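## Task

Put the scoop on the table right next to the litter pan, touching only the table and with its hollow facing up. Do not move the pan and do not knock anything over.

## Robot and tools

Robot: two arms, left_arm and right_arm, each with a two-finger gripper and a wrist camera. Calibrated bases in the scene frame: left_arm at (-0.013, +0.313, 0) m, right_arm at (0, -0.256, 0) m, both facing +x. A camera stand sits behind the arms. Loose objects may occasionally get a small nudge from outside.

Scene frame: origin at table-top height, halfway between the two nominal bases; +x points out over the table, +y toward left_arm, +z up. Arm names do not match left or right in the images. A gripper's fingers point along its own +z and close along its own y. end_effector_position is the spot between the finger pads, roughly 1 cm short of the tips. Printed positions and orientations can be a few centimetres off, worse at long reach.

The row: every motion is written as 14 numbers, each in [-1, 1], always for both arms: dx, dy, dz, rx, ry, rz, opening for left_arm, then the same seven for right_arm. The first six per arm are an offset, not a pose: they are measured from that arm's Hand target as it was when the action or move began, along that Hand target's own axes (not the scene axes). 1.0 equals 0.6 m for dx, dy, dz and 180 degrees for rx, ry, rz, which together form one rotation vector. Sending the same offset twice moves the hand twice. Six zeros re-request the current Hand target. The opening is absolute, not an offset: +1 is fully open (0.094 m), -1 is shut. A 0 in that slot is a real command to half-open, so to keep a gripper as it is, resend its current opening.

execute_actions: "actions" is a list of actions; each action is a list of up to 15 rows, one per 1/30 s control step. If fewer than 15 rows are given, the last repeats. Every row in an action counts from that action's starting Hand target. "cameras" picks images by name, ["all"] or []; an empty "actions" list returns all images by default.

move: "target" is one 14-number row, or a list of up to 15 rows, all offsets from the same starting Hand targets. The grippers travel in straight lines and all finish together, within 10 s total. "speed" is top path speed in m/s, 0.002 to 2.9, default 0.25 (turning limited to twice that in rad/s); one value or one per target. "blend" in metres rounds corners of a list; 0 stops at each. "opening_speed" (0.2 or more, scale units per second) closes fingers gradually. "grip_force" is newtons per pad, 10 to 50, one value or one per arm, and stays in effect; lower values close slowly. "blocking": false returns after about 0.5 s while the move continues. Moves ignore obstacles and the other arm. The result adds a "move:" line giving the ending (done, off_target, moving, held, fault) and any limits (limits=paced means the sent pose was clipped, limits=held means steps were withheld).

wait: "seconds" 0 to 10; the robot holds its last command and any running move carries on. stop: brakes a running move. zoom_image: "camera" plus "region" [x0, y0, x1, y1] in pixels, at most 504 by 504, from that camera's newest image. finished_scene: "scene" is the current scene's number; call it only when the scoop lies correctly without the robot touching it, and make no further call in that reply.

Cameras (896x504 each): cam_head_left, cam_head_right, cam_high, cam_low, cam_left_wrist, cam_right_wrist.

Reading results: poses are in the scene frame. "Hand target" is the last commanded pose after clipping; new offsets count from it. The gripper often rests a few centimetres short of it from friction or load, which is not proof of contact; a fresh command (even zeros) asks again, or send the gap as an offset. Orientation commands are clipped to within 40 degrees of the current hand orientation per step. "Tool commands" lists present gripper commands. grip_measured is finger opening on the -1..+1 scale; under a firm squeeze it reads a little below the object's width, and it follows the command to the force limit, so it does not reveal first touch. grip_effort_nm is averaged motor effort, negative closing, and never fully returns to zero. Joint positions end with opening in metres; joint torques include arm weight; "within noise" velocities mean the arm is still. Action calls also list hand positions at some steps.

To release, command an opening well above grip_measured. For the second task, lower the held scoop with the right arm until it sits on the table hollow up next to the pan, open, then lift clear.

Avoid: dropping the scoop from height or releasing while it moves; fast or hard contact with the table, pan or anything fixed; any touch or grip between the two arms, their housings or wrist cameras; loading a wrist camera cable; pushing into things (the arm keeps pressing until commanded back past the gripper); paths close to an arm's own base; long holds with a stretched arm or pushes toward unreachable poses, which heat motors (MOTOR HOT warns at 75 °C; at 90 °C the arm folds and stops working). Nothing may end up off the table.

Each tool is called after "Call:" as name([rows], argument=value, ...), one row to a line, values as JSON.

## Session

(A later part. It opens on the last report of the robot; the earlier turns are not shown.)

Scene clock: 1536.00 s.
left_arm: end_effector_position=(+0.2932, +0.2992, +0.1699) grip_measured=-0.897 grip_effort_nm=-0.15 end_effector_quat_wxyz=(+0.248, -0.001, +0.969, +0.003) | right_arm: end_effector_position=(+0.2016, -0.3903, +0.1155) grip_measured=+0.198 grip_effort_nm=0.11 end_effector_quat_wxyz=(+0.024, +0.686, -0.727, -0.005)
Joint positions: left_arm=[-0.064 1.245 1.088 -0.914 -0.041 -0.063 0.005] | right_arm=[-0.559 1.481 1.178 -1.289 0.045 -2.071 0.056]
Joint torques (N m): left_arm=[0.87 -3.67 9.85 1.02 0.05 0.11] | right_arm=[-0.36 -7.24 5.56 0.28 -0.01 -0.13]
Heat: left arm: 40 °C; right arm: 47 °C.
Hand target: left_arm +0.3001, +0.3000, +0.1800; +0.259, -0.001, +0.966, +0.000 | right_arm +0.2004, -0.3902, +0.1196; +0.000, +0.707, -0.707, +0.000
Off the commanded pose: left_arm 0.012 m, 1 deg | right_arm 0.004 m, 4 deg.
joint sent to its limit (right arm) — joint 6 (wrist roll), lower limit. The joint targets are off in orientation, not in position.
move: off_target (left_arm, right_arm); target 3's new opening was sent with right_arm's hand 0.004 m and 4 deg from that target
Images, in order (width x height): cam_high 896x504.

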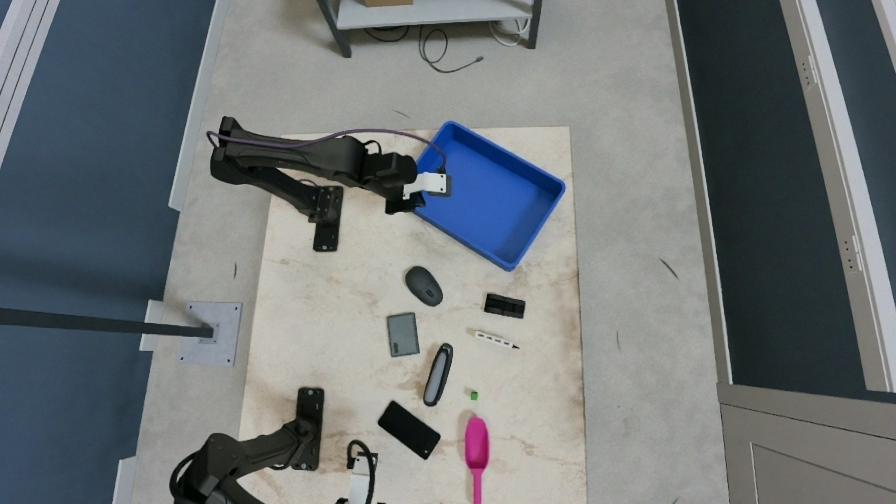

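Call:
move([
  [0,0,0,0,0,0,-0.9,-0.0507,-0.3998,0,0,0,0,0.3],
  [0,0,0,0,0,0,-0.9,-0.0507,-0.3998,0.1657,0,0,0,0.3],
  [0,0,0,0,0,0,-0.9,-0.0507,-0.3998,0.1657,0,0,0,-0.75],
  [0,0,0,0,0,0,-0.9,-0.0507,-0.3998,-0.0173,0,0,0,-0.75],
], speed=[0.25,0.12,0.1,0.15], blend=[0,0,0,0], opening_speed=1.0, cameras=["cam_high", "cam_right_wrist"])

Scene clock: 1576.37 s.
left_arm: end_effector_position=(+0.2932, +0.2992, +0.1699) grip_measured=-0.897 grip_effort_nm=-0.15 end_effector_quat_wxyz=(+0.248, -0.001, +0.969, +0.003) | right_arm: end_effector_position=(+0.4410, -0.3628, +0.1239) grip_measured=-0.628 grip_effort_nm=-1.03 end_effector_quat_wxyz=(-0.002, +0.709, -0.705, +0.019)
Joint positions: left_arm=[-0.064 1.245 1.088 -0.914 -0.041 -0.063 0.005] | right_arm=[-0.234 2.33 2.347 -1.554 0.017 -1.811 0.017]
Joint torques (N m): left_arm=[0.84 -3.69 9.87 1.04 0.04 0.09] | right_arm=[0.02 -12.63 7.02 0.18 -0.17 0.02]
Heat: left arm: 41 °C; right arm: 45 °C.
Hand target: left_arm +0.3001, +0.3000, +0.1800; +0.259, -0.001, +0.966, +0.000 | right_arm +0.4404, -0.3594, +0.1299; +0.000, +0.708, -0.707, +0.000
Off the commanded pose: left_arm 0.012 m, 1 deg | right_arm 0.007 m, 2 deg.
joint sent to its limit (right arm) — joint 4 (wrist pitch), lower limit. The joint targets still meet the commanded pose.
move: off_target (left_arm)
Images, in order (width x height): cam_high 896x504, cam_right_wrist 896x504.

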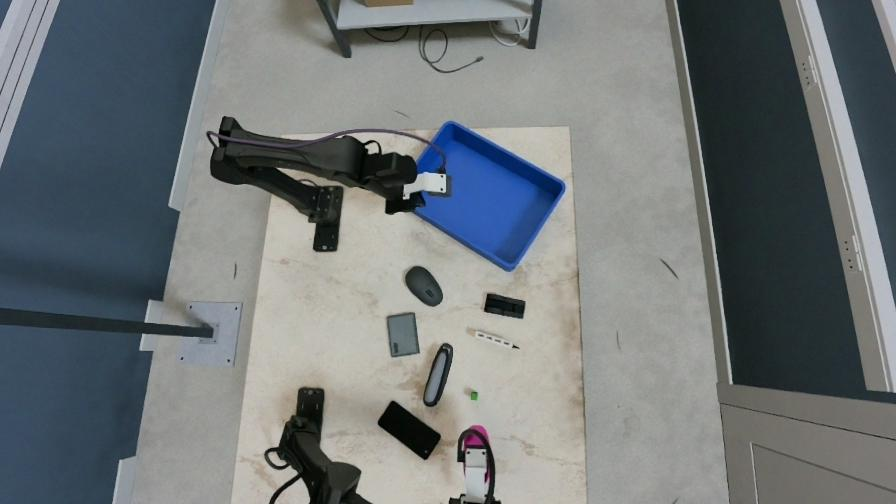

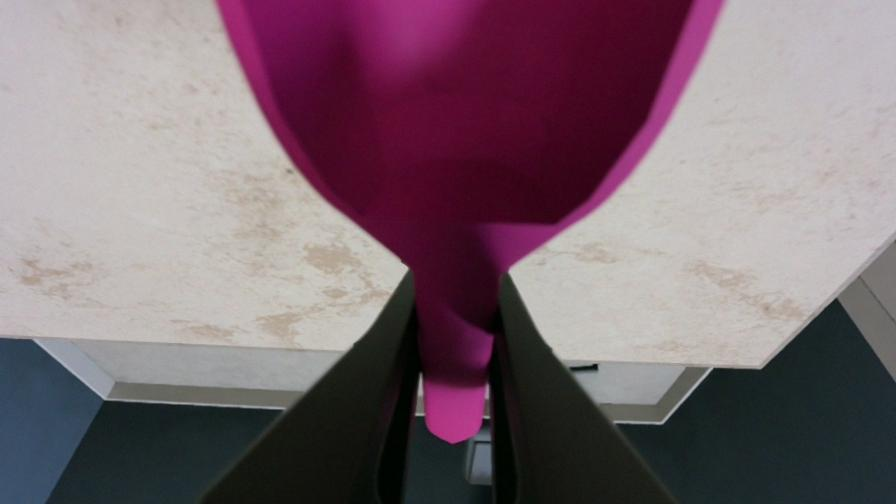

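Call:
move([
  [0,0,0,0,0,0,-0.9,-0.699,0.4673,0,0,0,0,-0.75],
  [0,0,0,0,0,0,-0.9,-0.699,0.4673,0.12,0,0,0,-0.75],
  [0,0,0,0,0,0,-0.9,-0.699,0.4673,0.1875,0,0,0,-0.75],
], speed=[0.3,0.12,0.05], blend=[0.02,0.01,0], cameras=["cam_high", "cam_low"])

Scene clock: 1591.63 s.
left_arm: end_effector_position=(+0.2932, +0.2992, +0.1699) grip_measured=-0.897 grip_effort_nm=-0.15 end_effector_quat_wxyz=(+0.248, -0.001, +0.969, +0.003) | right_arm: end_effector_position=(+0.1561, +0.0571, +0.0231) grip_measured=-0.628 grip_effort_nm=-1.03 end_effector_quat_wxyz=(+0.002, +0.712, -0.702, +0.002)
Joint positions: left_arm=[-0.064 1.245 1.088 -0.914 -0.041 -0.063 0.005] | right_arm=[1.106 1.943 1.334 -0.967 0.003 -0.48 0.017]
Joint torques (N m): left_arm=[0.8 -3.7 9.89 1.03 0.07 0.09] | right_arm=[-0.7 -7.79 5.5 0.54 -0.03 0.04]
Heat: left arm: 41 °C; right arm: 45 °C.
Hand target: left_arm +0.3001, +0.3000, +0.1800; +0.259, -0.001, +0.966, +0.000 | right_arm +0.1594, +0.0597, +0.0178; +0.000, +0.707, -0.707, -0.001
Off the commanded pose: left_arm 0.012 m, 1 deg | right_arm 0.007 m, 1 deg.
move: off_target (left_arm)
Images, in order (width x height): cam_high 896x504, cam_low 896x504.

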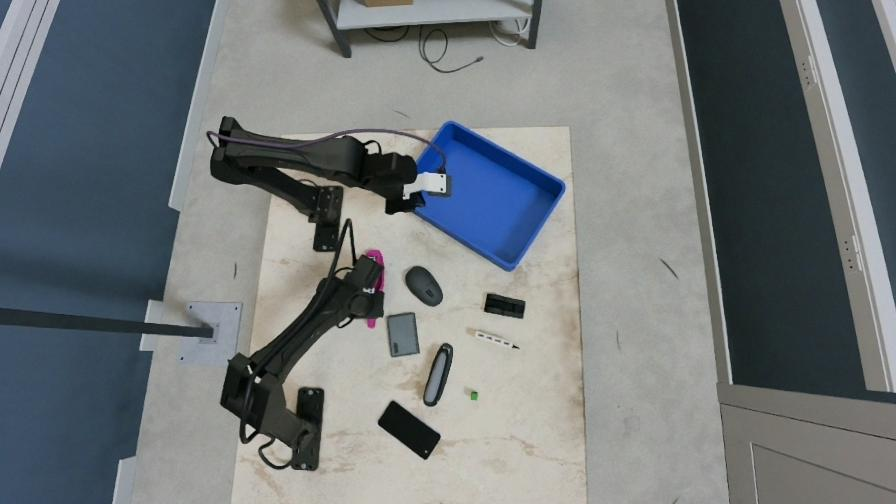

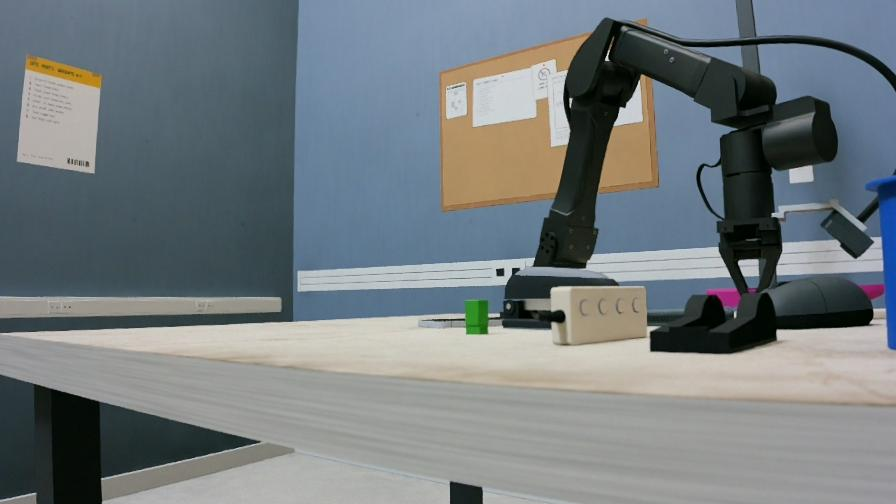

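Call:
move([
  [0,0,0,0,0,0,-0.9,0,0,0,0,0,0,-0.2],
  [0,0,0,0,0,0,-0.9,0,0,-0.17,0,0,0,-0.2],
  [0,0,0,0,0,0,-0.9,0.6,-0.15,-0.19,0,0,0,0.2],
], speed=[0.1,0.12,0.25], blend=[0,0.02,0], opening_speed=0.8, cameras=["cam_high"])

Call:
zoom_image(camera="cam_high", region=[340, 230, 460, 350])

Scene clock: 1602.07 s.
left_arm: end_effector_position=(+0.2932, +0.2992, +0.1699) grip_measured=-0.897 grip_effort_nm=-0.15 end_effector_quat_wxyz=(+0.248, -0.001, +0.969, +0.003) | right_arm: end_effector_position=(+0.2452, -0.3021, +0.1263) grip_measured=+0.198 grip_effort_nm=0.11 end_effector_quat_wxyz=(+0.009, +0.705, -0.709, +0.003)
Joint positions: left_arm=[-0.064 1.245 1.088 -0.914 -0.041 -0.063 0.005] | right_arm=[-0.178 1.491 1.231 -1.316 0.018 -1.743 0.056]
Joint torques (N m): left_arm=[0.88 -3.71 9.85 1.02 0.06 0.08] | right_arm=[-0.32 -4.38 8.49 0.14 -0.2 -0.13]
Heat: left arm: 41 °C; right arm: 45 °C.
Hand target: left_arm +0.3001, +0.3000, +0.1800; +0.259, -0.001, +0.966, +0.000 | right_arm +0.2499, -0.3002, +0.1315; +0.000, +0.708, -0.707, -0.001
Off the commanded pose: left_arm 0.012 m, 1 deg | right_arm 0.007 m, 1 deg.
move: off_target (left_arm)
Images, in order (width x height): cam_high 896x504.

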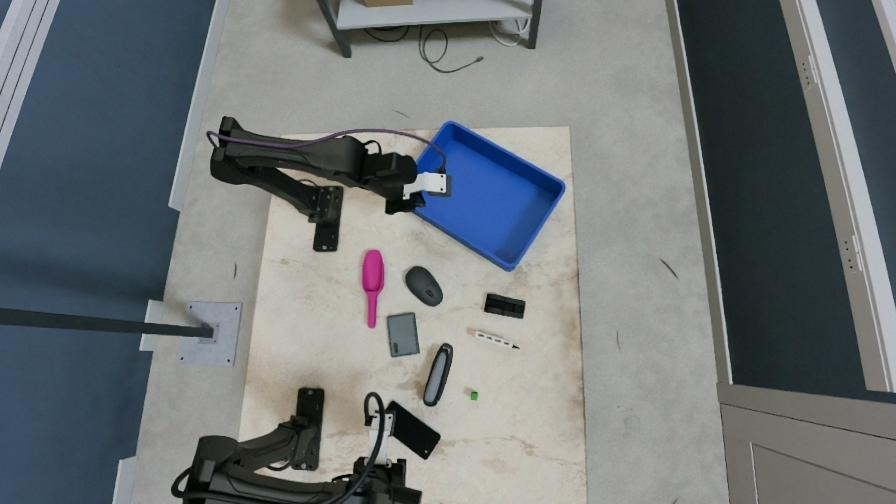

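Scaled by 4.200.

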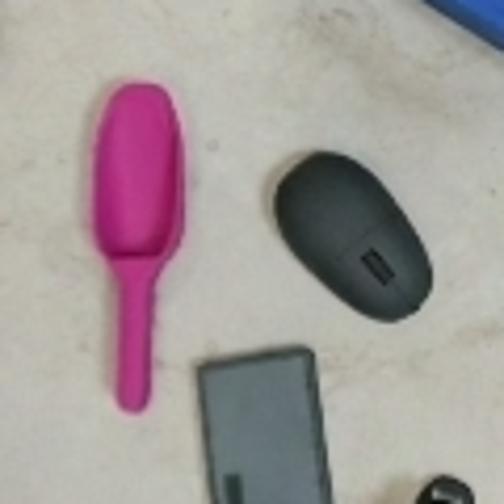

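Call:
move(target=[0.2117,-0.3917,-0.0837,0.1306,0.1306,0.4875,0.3,0,0,0,0,0,0,0.2], speed=0.25, cameras=["cam_high", "cam_left_wrist"])

Scene clock: 1651.83 s.
left_arm: end_effector_position=(+0.1655, +0.0714, +0.1567) grip_measured=+0.297 grip_effort_nm=0.14 end_effector_quat_wxyz=(-0.001, +0.702, +0.712, +0.007) | right_arm: end_effector_position=(+0.2452, -0.3021, +0.1263) grip_measured=+0.198 grip_effort_nm=0.11 end_effector_quat_wxyz=(+0.009, +0.705, -0.709, +0.003)
Joint positions: left_arm=[-0.937 1.688 1.553 -1.44 -0.014 0.611 0.061] | right_arm=[-0.178 1.491 1.231 -1.316 0.018 -1.743 0.056]
Joint torques (N m): left_arm=[-0.58 -6.8 8.68 0.18 0.12 0.05] | right_arm=[-0.31 -4.38 8.5 0.15 -0.19 -0.13]
Heat: left arm: 41 °C; right arm: 42 °C.
Hand target: left_arm +0.1652, +0.0648, +0.1599; +0.000, +0.707, +0.707, +0.000 | right_arm +0.2499, -0.3002, +0.1315; +0.000, +0.708, -0.707, -0.001
Off the commanded pose: left_arm 0.007 m, 1 deg | right_arm 0.007 m, 1 deg.
move: done
Images, in order (width x height): cam_high 896x504, cam_left_wrist 896x504.

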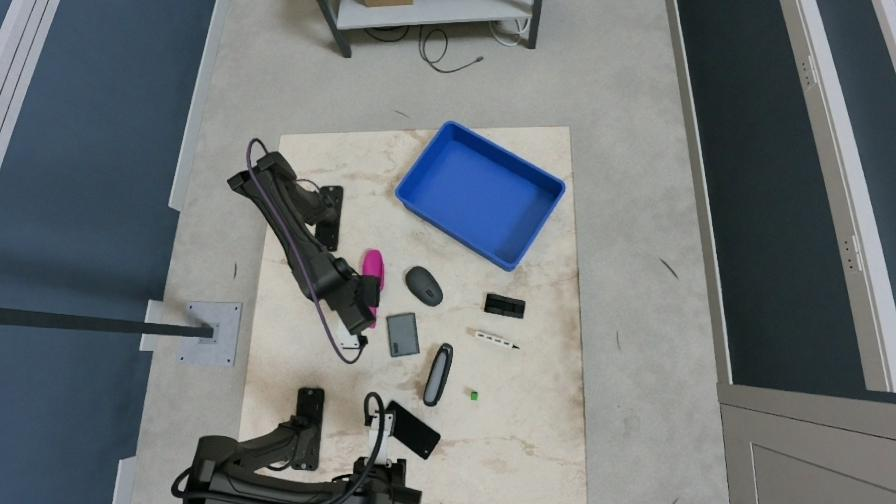

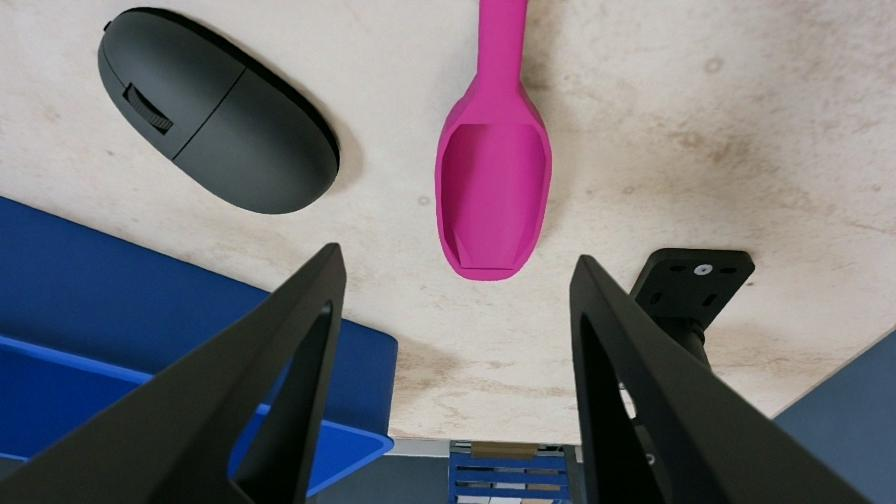

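Call:
move([
  [-0.01,-0.025,0.12,0,0,0,0.3,0,0,0,0,0,0,0.2],
  [-0.01,-0.025,0.229,0,0,0,0.3,0,0,0,0,0,0,0.2],
], speed=[0.15,0.06], cameras=["cam_left_wrist"])

Scene clock: 1727.50 s.
left_arm: end_effector_position=(+0.1538, +0.0619, +0.0292) grip_measured=+0.297 grip_effort_nm=0.14 end_effector_quat_wxyz=(+0.004, +0.706, +0.708, +0.006) | right_arm: end_effector_position=(+0.2452, -0.3021, +0.1263) grip_measured=+0.198 grip_effort_nm=0.11 end_effector_quat_wxyz=(+0.009, +0.705, -0.709, +0.003)
Joint positions: left_arm=[-0.986 1.754 1.113 -0.925 -0.013 0.575 0.061] | right_arm=[-0.178 1.491 1.231 -1.316 0.018 -1.743 0.056]
Joint torques (N m): left_arm=[-0.79 -6.93 4.59 0.49 0.12 -0.09] | right_arm=[-0.29 -4.36 8.46 0.14 -0.18 -0.13]
Heat: left arm: 40 °C; right arm: 42 °C.
Hand target: left_arm +0.1502, +0.0589, +0.0225; +0.000, +0.707, +0.707, +0.000 | right_arm +0.2499, -0.3002, +0.1315; +0.000, +0.708, -0.707, -0.001
Off the commanded pose: left_arm 0.008 m, 1 deg | right_arm 0.007 m, 1 deg.
move: done
Images, in order (width x height): cam_left_wrist 896x504.

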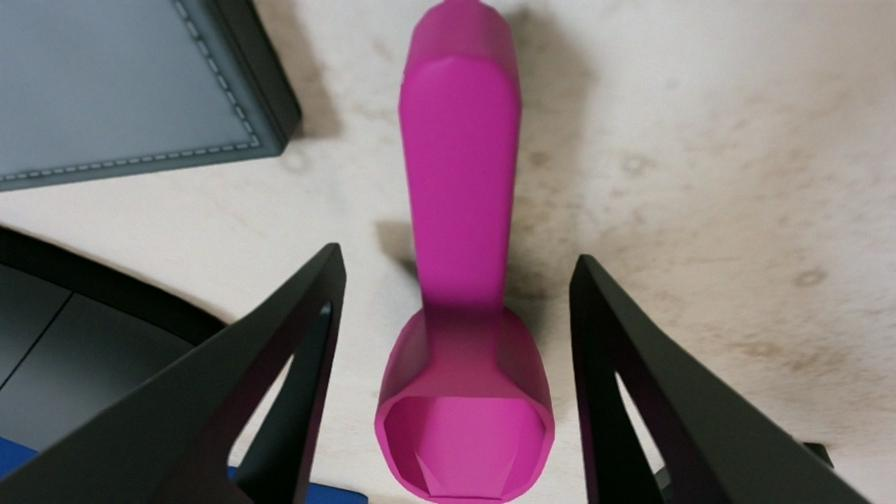

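Call:
move([
  [0,0,0,0,0,0,-0.75,0,0,0,0,0,0,0.2],
  [0,0,-0.179,0,0,0,-0.75,0,0,0,0,0,0,0.2],
  [-0.0498,0.403,-0.179,0,0,0,-0.75,0,0,0,0,0,0,0.2],
], speed=[0.1,0.12,0.25], opening_speed=1.0, cameras=["cam_high", "cam_left_wrist"])

Scene clock: 1768.20 s.
left_arm: end_effector_position=(+0.3917, +0.0337, +0.1331) grip_measured=-0.638 grip_effort_nm=-1.03 end_effector_quat_wxyz=(+0.070, +0.701, +0.710, +0.017) | right_arm: end_effector_position=(+0.2452, -0.3021, +0.1263) grip_measured=+0.198 grip_effort_nm=0.11 end_effector_quat_wxyz=(+0.009, +0.705, -0.709, +0.003)
Joint positions: left_arm=[-0.601 2.438 2.57 -1.559 -0.01 0.95 0.017] | right_arm=[-0.178 1.491 1.231 -1.316 0.018 -1.743 0.056]
Joint torques (N m): left_arm=[-0.43 -12.59 8.54 0.44 0.06 0.1] | right_arm=[-0.31 -4.41 8.49 0.14 -0.2 -0.11]
Heat: left arm: 39 °C; right arm: 42 °C.
Hand target: left_arm +0.3921, +0.0292, +0.1299; +0.000, +0.707, +0.708, +0.000 | right_arm +0.2499, -0.3002, +0.1315; +0.000, +0.708, -0.707, -0.001
Off the commanded pose: left_arm 0.006 m, 8 deg | right_arm 0.007 m, 1 deg.
joint sent to its limit (left arm) — joint 4 (wrist pitch), lower limit. The joint targets are off in orientation, not in position.
move: off_target (left_arm)
Images, in order (width x height): cam_high 896x504, cam_left_wrist 896x504.

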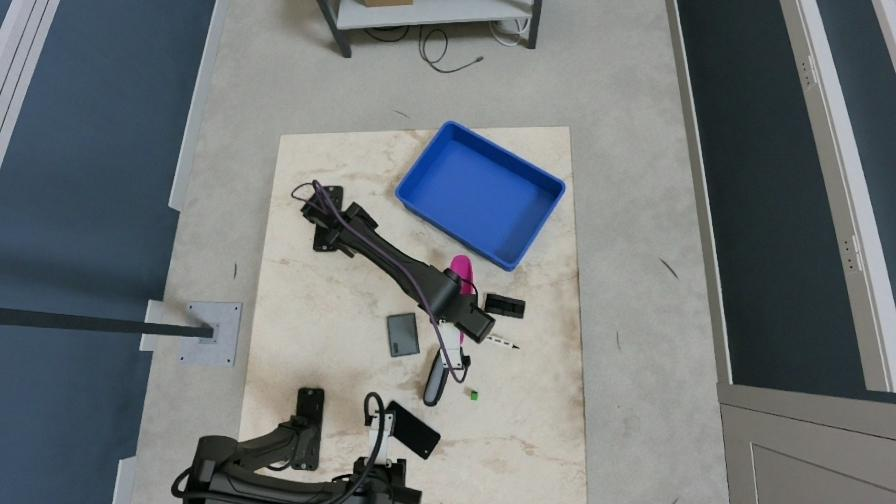

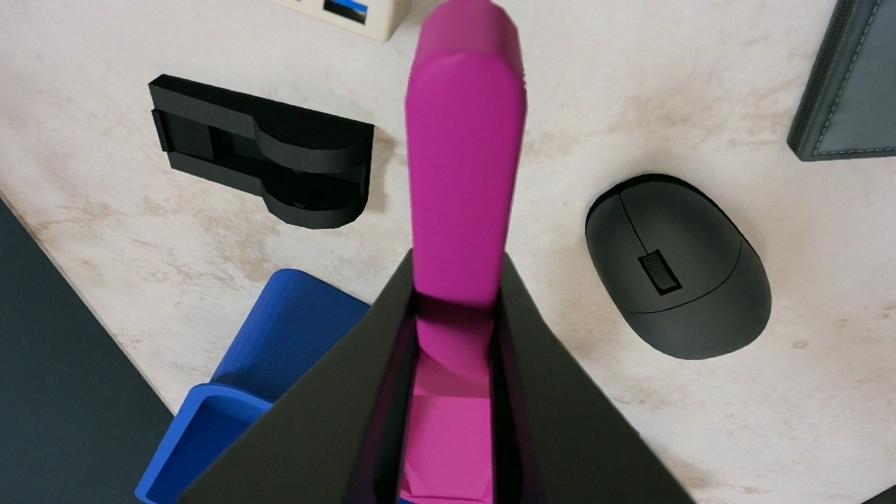

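Call:
move([
  [0,0,0.13,0,0,0,-0.75,0,0,0,0,0,0,0.2],
  [0,0,0.1845,0,0,0,-0.75,0,0,0,0,0,0,0.2],
], speed=[0.12,0.05], blend=[0.01,0], cameras=["cam_high", "cam_low"])

Scene clock: 1774.17 s.
left_arm: end_effector_position=(+0.3893, +0.0350, +0.0318) grip_measured=-0.638 grip_effort_nm=-1.04 end_effector_quat_wxyz=(-0.009, +0.704, +0.711, +0.006) | right_arm: end_effector_position=(+0.2452, -0.3021, +0.1263) grip_measured=+0.198 grip_effort_nm=0.11 end_effector_quat_wxyz=(+0.009, +0.705, -0.709, +0.003)
Joint positions: left_arm=[-0.603 2.57 2.412 -1.429 -0.014 0.95 0.017] | right_arm=[-0.178 1.491 1.231 -1.316 0.018 -1.743 0.056]
Joint torques (N m): left_arm=[-0.18 -15.02 2.78 0.74 0.13 0.1] | right_arm=[-0.35 -4.38 8.49 0.14 -0.19 -0.13]
Heat: left arm: 39 °C; right arm: 42 °C.
Hand target: left_arm +0.3921, +0.0293, +0.0192; +0.000, +0.707, +0.708, +0.000 | right_arm +0.2499, -0.3002, +0.1315; +0.000, +0.708, -0.707, -0.001
Off the commanded pose: left_arm 0.014 m, 1 deg | right_arm 0.007 m, 1 deg.
move: off_target (left_arm)
Images, in order (width x height): cam_high 896x504, cam_low 896x504.

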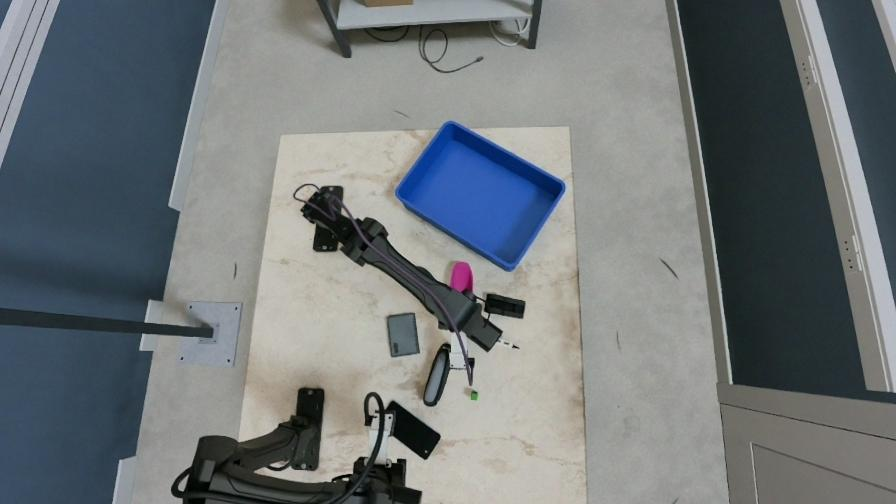

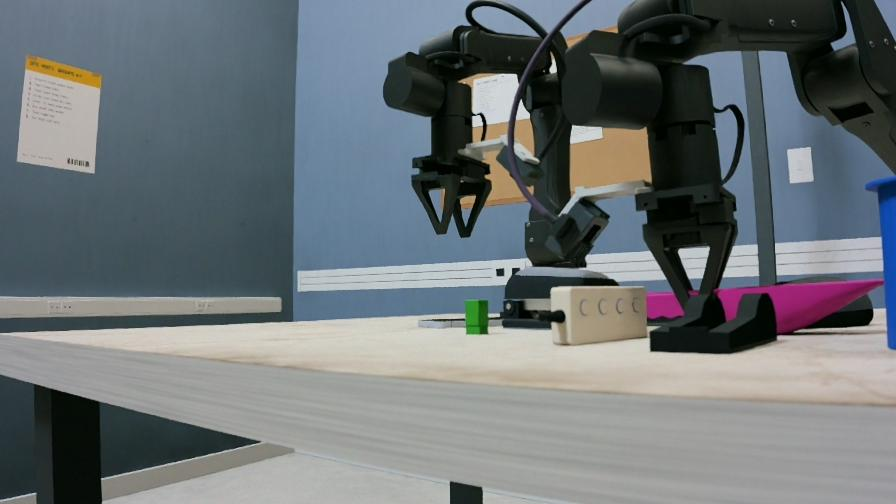

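Call:
move(target=[0,0,0.0117,0,0,0,-0.75,0,0,0,0,0,0,0.2], speed=0.03, cameras=["cam_low"])

Call:
zoom_image(camera="cam_low", region=[560, 220, 896, 380])

Scene clock: 1781.20 s.
left_arm: end_effector_position=(+0.3893, +0.0351, +0.0313) grip_measured=-0.638 grip_effort_nm=-1.03 end_effector_quat_wxyz=(-0.005, +0.704, +0.711, +0.006) | right_arm: end_effector_position=(+0.2452, -0.3021, +0.1263) grip_measured=+0.198 grip_effort_nm=0.11 end_effector_quat_wxyz=(+0.009, +0.705, -0.709, +0.003)
Joint positions: left_arm=[-0.603 2.554 2.38 -1.405 -0.015 0.95 0.017] | right_arm=[-0.178 1.491 1.231 -1.316 0.018 -1.743 0.056]
Joint torques (N m): left_arm=[-0.13 -13.87 2.13 0.84 0.14 0.1] | right_arm=[-0.31 -4.38 8.49 0.14 -0.2 -0.11]
Heat: left arm: 38 °C; right arm: 42 °C.
Hand target: left_arm +0.3921, +0.0293, +0.0121; +0.000, +0.707, +0.708, +0.000 | right_arm +0.2499, -0.3002, +0.1315; +0.000, +0.708, -0.707, -0.001
Off the commanded pose: left_arm 0.020 m, 1 deg | right_arm 0.007 m, 1 deg.
move: off_target (left_arm)
Images, in order (width x height): cam_low 896x504.

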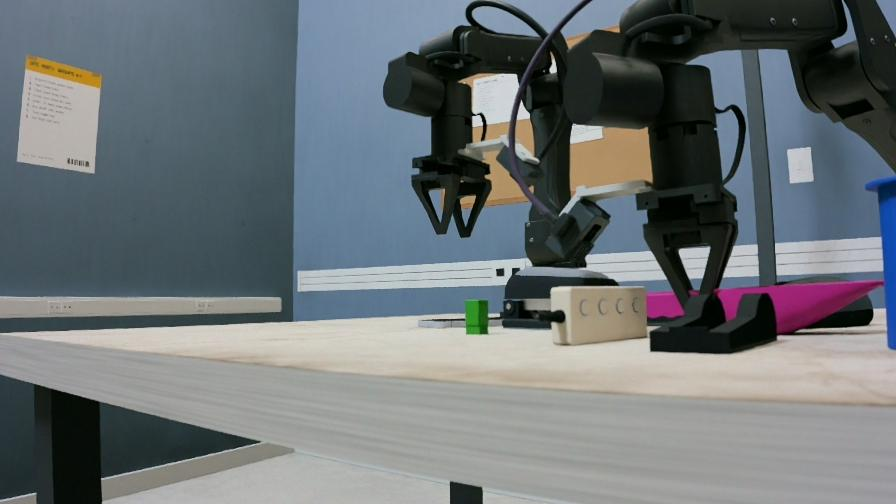

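Scaled by 1.500.

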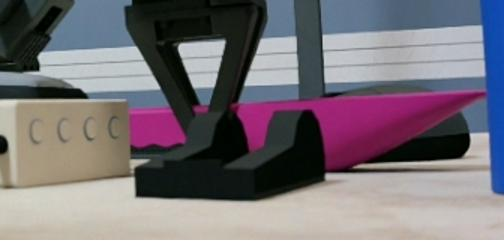

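Call:
move([
  [0,0,0,0,0,0,-0.2,0,0,0,0,0,0,0.2],
  [0,0,-0.13,0,0,0,-0.2,0,0,0,0,0,0,0.2],
  [0.1667,-0.3667,-0.23,0,0,0,-0.2,0,0,0,0,0,0,0.2],
], speed=[0.1,0.12,0.25], blend=[0,0.02,0], opening_speed=0.8, cameras=["cam_high"])

Call:
zoom_image(camera="cam_high", region=[400, 230, 540, 350])

Scene clock: 1793.27 s.
left_arm: end_effector_position=(+0.1763, +0.1299, +0.1479) grip_measured=-0.203 grip_effort_nm=0.15 end_effector_quat_wxyz=(-0.006, +0.707, +0.707, +0.006) | right_arm: end_effector_position=(+0.2452, -0.3021, +0.1263) grip_measured=+0.198 grip_effort_nm=0.11 end_effector_quat_wxyz=(+0.009, +0.705, -0.709, +0.003)
Joint positions: left_arm=[-0.771 1.552 1.375 -1.406 -0.012 0.793 0.037] | right_arm=[-0.178 1.491 1.231 -1.316 0.018 -1.743 0.056]
Joint torques (N m): left_arm=[-0.64 -8.7 4.7 0.27 0.11 -0.13] | right_arm=[-0.32 -4.37 8.5 0.14 -0.19 -0.12]
Heat: left arm: 38 °C; right arm: 42 °C.
Hand target: left_arm +0.1718, +0.1290, +0.1502; +0.000, +0.707, +0.707, +0.000 | right_arm +0.2499, -0.3002, +0.1315; +0.000, +0.708, -0.707, -0.001
Off the commanded pose: left_arm 0.005 m, 1 deg | right_arm 0.007 m, 1 deg.
move: done
Images, in order (width x height): cam_high 896x504.

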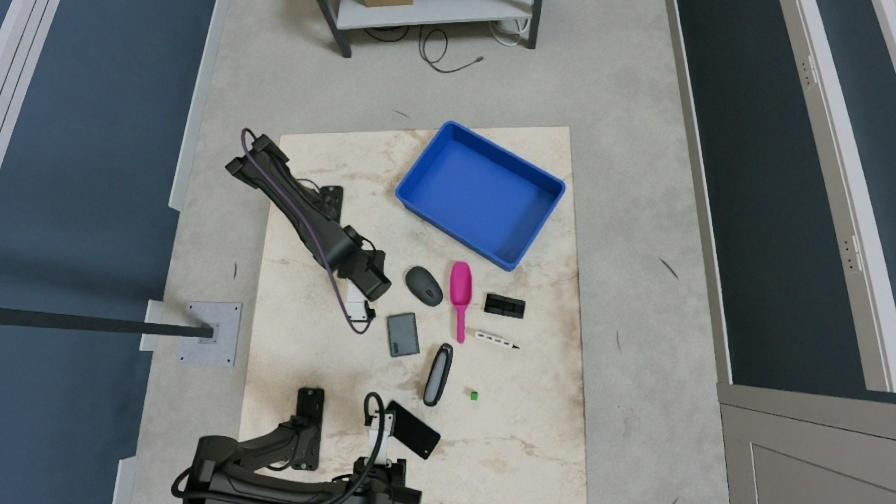

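Scaled by 3.600.

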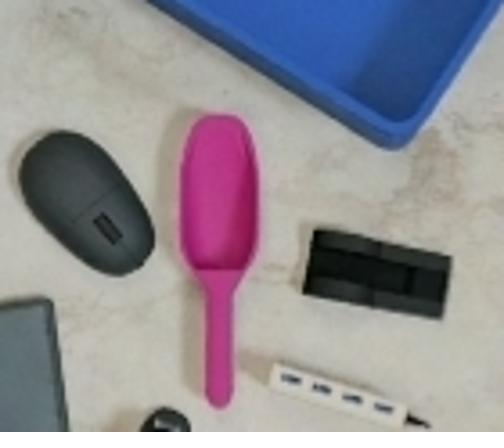

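Call:
move([
  [0,0,0,0,0,0,-0.2,-0.54,-0.2413,0.0192,0,0,0,0.3],
  [0,0,0,0,0,0,-0.2,-0.54,-0.2413,0.1675,0,0,0,0.3],
  [0,0,0,0,0,0,-0.2,-0.54,-0.2413,0.1675,0,0,0,-0.75],
  [0,0,0,0,0,0,-0.2,-0.54,-0.2413,0.0192,0,0,0,-0.75],
], speed=[0.25,0.1,0.1,0.15], opening_speed=1.0, cameras=["cam_high", "cam_right_wrist"])

Scene clock: 1922.50 s.
left_arm: end_effector_position=(+0.1763, +0.1299, +0.1479) grip_measured=-0.203 grip_effort_nm=0.14 end_effector_quat_wxyz=(-0.006, +0.707, +0.707, +0.006) | right_arm: end_effector_position=(+0.3918, +0.0228, +0.0943) grip_measured=-0.634 grip_effort_nm=-1.03 end_effector_quat_wxyz=(-0.014, +0.711, -0.703, +0.008)
Joint positions: left_arm=[-0.771 1.552 1.375 -1.406 -0.012 0.792 0.037] | right_arm=[0.62 2.492 2.518 -1.567 0.011 -0.963 0.017]
Joint torques (N m): left_arm=[-0.64 -8.75 4.78 0.29 0.11 -0.08] | right_arm=[-0.51 -17.44 6.8 0.3 -0.12 0.02]
Heat: left arm: 37 °C; right arm: 42 °C.
Hand target: left_arm +0.1718, +0.1290, +0.1502; +0.000, +0.707, +0.708, +0.000 | right_arm +0.3942, +0.0240, +0.1202; +0.000, +0.708, -0.707, -0.001
Off the commanded pose: left_arm 0.005 m, 1 deg | right_arm 0.026 m, 2 deg.
joint sent to its limit (right arm) — joint 4 (wrist pitch), lower limit. The joint targets are off in orientation, not in position.
move: off_target (right_arm)
Images, in order (width x height): cam_high 896x504, cam_right_wrist 896x504.

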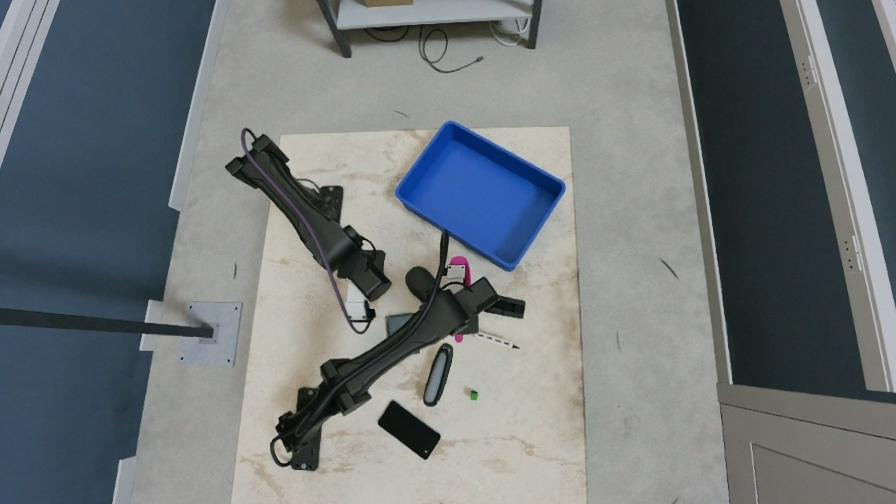

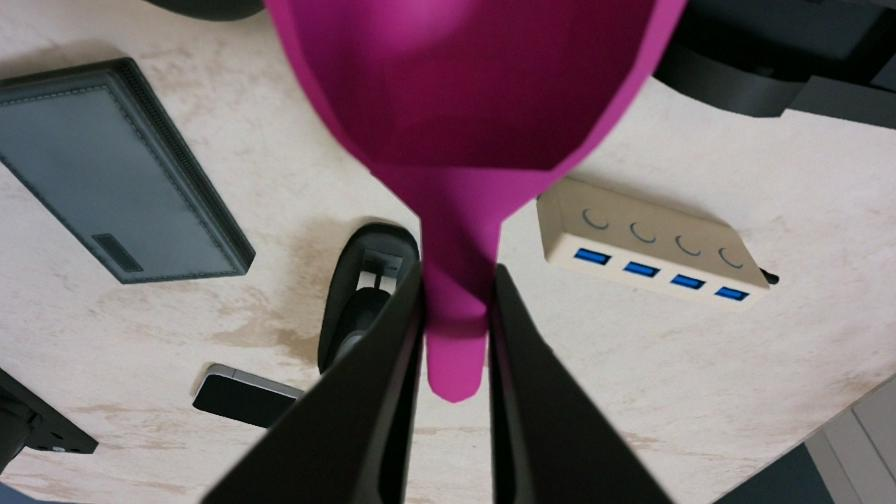

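Call:
move([
  [0,0,0,0,0,0,-0.2,0.05,0,-0.06,0,0,0,-0.75],
  [0,0,0,0,0,0,-0.2,0.6733,-0.093,-0.06,0,0,0.0856,-0.75],
], speed=[0.15,0.25], blend=[0.02,0], cameras=["cam_high"])

Scene clock: 1933.83 s.
left_arm: end_effector_position=(+0.1763, +0.1299, +0.1479) grip_measured=-0.203 grip_effort_nm=0.14 end_effector_quat_wxyz=(-0.006, +0.707, +0.707, +0.006) | right_arm: end_effector_position=(+0.4444, -0.3844, +0.1549) grip_measured=-0.634 grip_effort_nm=-1.03 end_effector_quat_wxyz=(+0.030, -0.600, +0.798, -0.054)
Joint positions: left_arm=[-0.771 1.552 1.375 -1.406 -0.012 0.792 0.037] | right_arm=[-0.277 2.303 2.422 -1.568 0.018 -1.568 0.017]
Joint torques (N m): left_arm=[-0.7 -8.69 4.77 0.26 0.11 -0.09] | right_arm=[0.64 -10.62 8.12 0.49 -0.18 -0.1]
Heat: left arm: 37 °C; right arm: 42 °C.
Hand target: left_arm +0.1718, +0.1290, +0.1502; +0.000, +0.707, +0.708, +0.000 | right_arm +0.4505, -0.3801, +0.1559; +0.000, -0.606, +0.795, +0.000
Off the commanded pose: left_arm 0.005 m, 1 deg | right_arm 0.008 m, 7 deg.
joint sent to its limit (right arm) — joint 4 (wrist pitch), lower limit. The joint targets are off in orientation, not in position.
move: off_target (right_arm)
Images, in order (width x height): cam_high 896x504.

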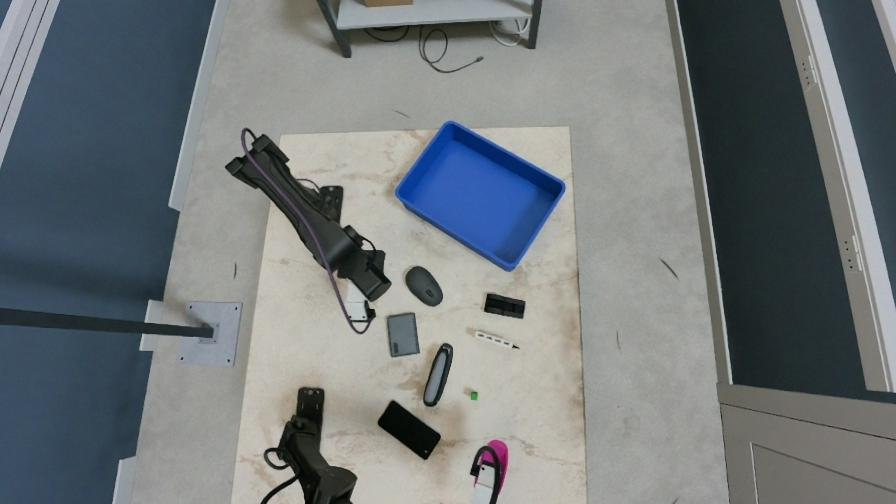

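Call:
move(target=[0,0,0,0,0,0,-0.2,0,0,0.075,0.3444,0,0,-0.75], speed=0.25, cameras=["cam_high", "cam_low"])

Scene clock: 1942.87 s.
left_arm: end_effector_position=(+0.1763, +0.1299, +0.1479) grip_measured=-0.203 grip_effort_nm=0.14 end_effector_quat_wxyz=(-0.006, +0.707, +0.707, +0.006) | right_arm: end_effector_position=(+0.4424, -0.3829, +0.0963) grip_measured=-0.634 grip_effort_nm=-1.03 end_effector_quat_wxyz=(+0.290, -0.526, +0.693, -0.398)
Joint positions: left_arm=[-0.771 1.552 1.375 -1.406 -0.012 0.792 0.037] | right_arm=[-0.277 1.674 0.769 0.364 0.012 -1.582 0.017]
Joint torques (N m): left_arm=[-0.68 -8.76 4.66 0.28 0.11 -0.1] | right_arm=[0.36 -8.05 6.78 2.18 -0.18 0.08]
Heat: left arm: 37 °C; right arm: 42 °C.
Hand target: left_arm +0.1718, +0.1290, +0.1502; +0.000, +0.707, +0.708, +0.000 | right_arm +0.4505, -0.3800, +0.1108; +0.312, -0.520, +0.682, -0.409
Off the commanded pose: left_arm 0.005 m, 1 deg | right_arm 0.017 m, 3 deg.
move: off_target (right_arm)
Images, in order (width x height): cam_high 896x504, cam_low 896x504.

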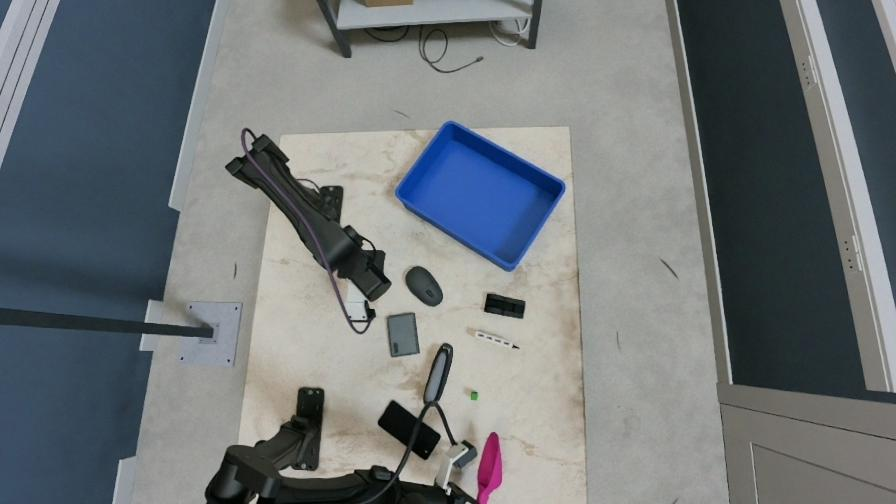

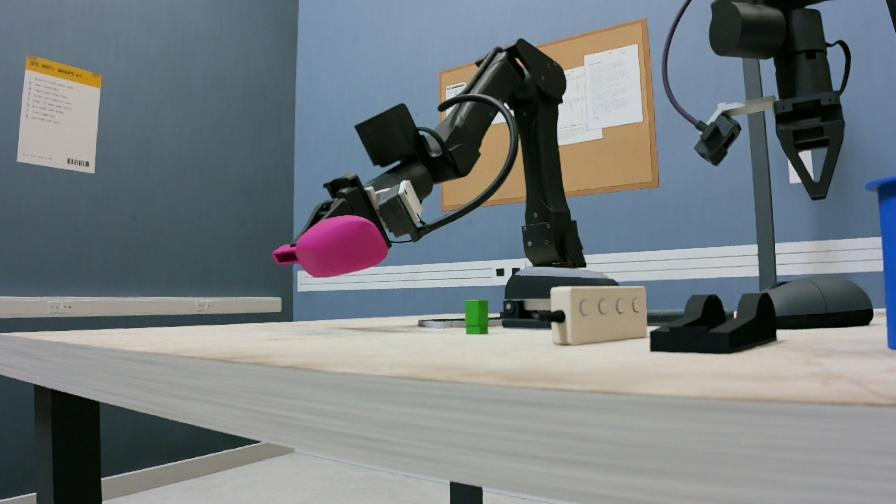

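Call:
move(target=[0,0,0,0,0,0,-0.2,0,0.0735,0.0393,0,0,0,-0.75], speed=0.08, cameras=["cam_low"])

Call:
zoom_image(camera="cam_low", region=[200, 180, 540, 380])

Scene clock: 1953.90 s.
left_arm: end_effector_position=(+0.1763, +0.1299, +0.1479) grip_measured=-0.203 grip_effort_nm=0.14 end_effector_quat_wxyz=(-0.006, +0.707, +0.707, +0.006) | right_arm: end_effector_position=(+0.4447, -0.3835, +0.0577) grip_measured=-0.634 grip_effort_nm=-1.03 end_effector_quat_wxyz=(+0.297, -0.523, +0.688, -0.407)
Joint positions: left_arm=[-0.771 1.552 1.375 -1.406 -0.012 0.792 0.037] | right_arm=[-0.277 1.813 0.698 0.599 0.012 -1.583 0.017]
Joint torques (N m): left_arm=[-0.73 -8.75 4.75 0.28 0.09 -0.08] | right_arm=[0.4 -6.74 5.57 2.18 -0.18 0.08]
Heat: left arm: 37 °C; right arm: 41 °C.
Hand target: left_arm +0.1718, +0.1290, +0.1502; +0.000, +0.707, +0.708, +0.000 | right_arm +0.4506, -0.3800, +0.0608; +0.312, -0.520, +0.682, -0.409
Off the commanded pose: left_arm 0.005 m, 1 deg | right_arm 0.007 m, 2 deg.
move: done
Images, in order (width x height): cam_low 896x504.

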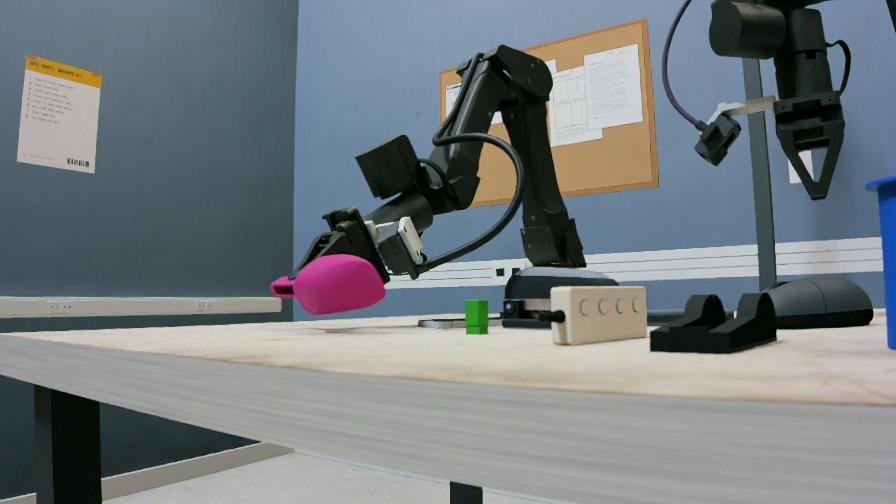

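Scaled by 1.482.

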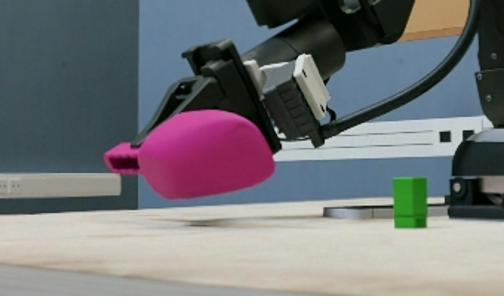

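Call:
move(target=[0,0,0,0,0,0,-0.2,0,0.0368,0.0196,0,0,0,-0.75], speed=0.05, cameras=["cam_low"])

Call:
zoom_image(camera="cam_low", region=[200, 180, 540, 380])

Scene clock: 1958.93 s.
left_arm: end_effector_position=(+0.1763, +0.1299, +0.1479) grip_measured=-0.203 grip_effort_nm=0.14 end_effector_quat_wxyz=(-0.006, +0.707, +0.707, +0.006) | right_arm: end_effector_position=(+0.4489, -0.3841, +0.0385) grip_measured=-0.634 grip_effort_nm=-1.03 end_effector_quat_wxyz=(+0.302, -0.520, +0.684, -0.412)
Joint positions: left_arm=[-0.771 1.552 1.375 -1.406 -0.012 0.792 0.037] | right_arm=[-0.277 1.906 0.684 0.724 0.009 -1.583 0.017]
Joint torques (N m): left_arm=[-0.7 -8.72 4.77 0.3 0.09 -0.09] | right_arm=[0.38 -6.79 4.45 2.15 -0.15 0.08]
Heat: left arm: 37 °C; right arm: 41 °C.
Hand target: left_arm +0.1718, +0.1290, +0.1502; +0.000, +0.707, +0.708, +0.000 | right_arm +0.4506, -0.3800, +0.0358; +0.312, -0.520, +0.682, -0.409
Off the commanded pose: left_arm 0.005 m, 1 deg | right_arm 0.005 m, 1 deg.
move: done
Images, in order (width x height): cam_low 896x504.

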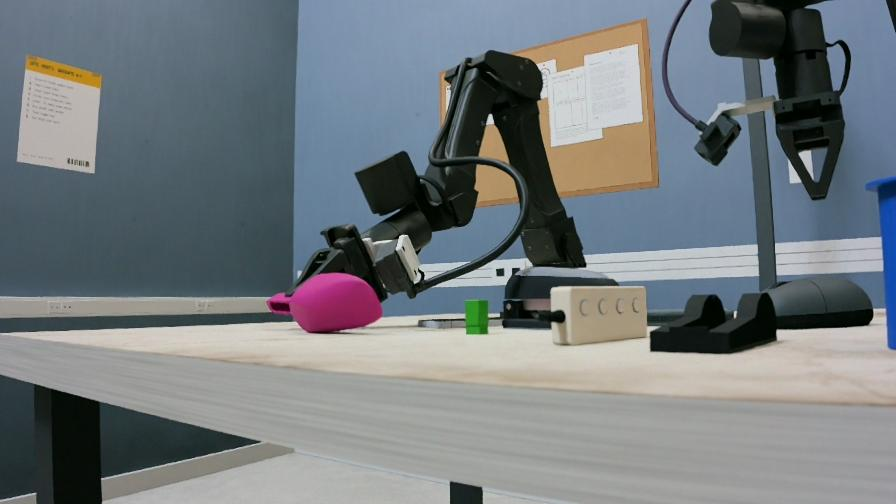

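Scaled by 1.482.

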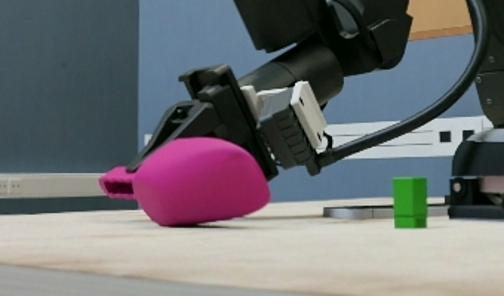

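Call:
move(target=[0,0,0,0,0,0,-0.2,0,0.0103,0.0055,0,0,0,-0.75], speed=0.03, cameras=["cam_low"])

Call:
zoom_image(camera="cam_low", region=[240, 240, 460, 360])

Scene clock: 1968.97 s.
left_arm: end_effector_position=(+0.1763, +0.1299, +0.1479) grip_measured=-0.203 grip_effort_nm=0.15 end_effector_quat_wxyz=(-0.006, +0.707, +0.707, +0.006) | right_arm: end_effector_position=(+0.4519, -0.3846, +0.0378) grip_measured=-0.634 grip_effort_nm=-1.03 end_effector_quat_wxyz=(+0.309, -0.517, +0.679, -0.420)
Joint positions: left_arm=[-0.771 1.552 1.375 -1.406 -0.012 0.792 0.037] | right_arm=[-0.277 1.93 0.681 0.776 0.007 -1.583 0.017]
Joint torques (N m): left_arm=[-0.68 -8.75 4.77 0.28 0.1 -0.1] | right_arm=[0.42 -6.57 4.25 1.95 -0.12 0.09]
Heat: left arm: 37 °C; right arm: 40 °C.
Hand target: left_arm +0.1718, +0.1290, +0.1502; +0.000, +0.707, +0.708, +0.000 | right_arm +0.4506, -0.3801, +0.0288; +0.312, -0.520, +0.682, -0.409
Off the commanded pose: left_arm 0.005 m, 1 deg | right_arm 0.010 m, 1 deg.
move: done
Images, in order (width x height): cam_low 896x504.

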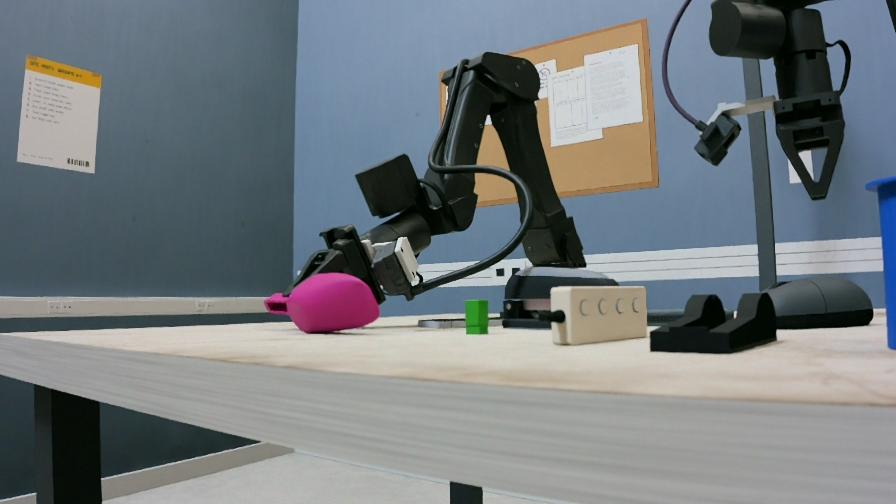

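Scaled by 2.291.

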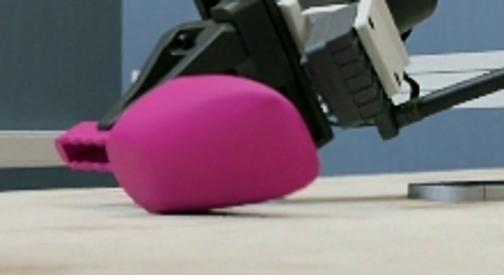

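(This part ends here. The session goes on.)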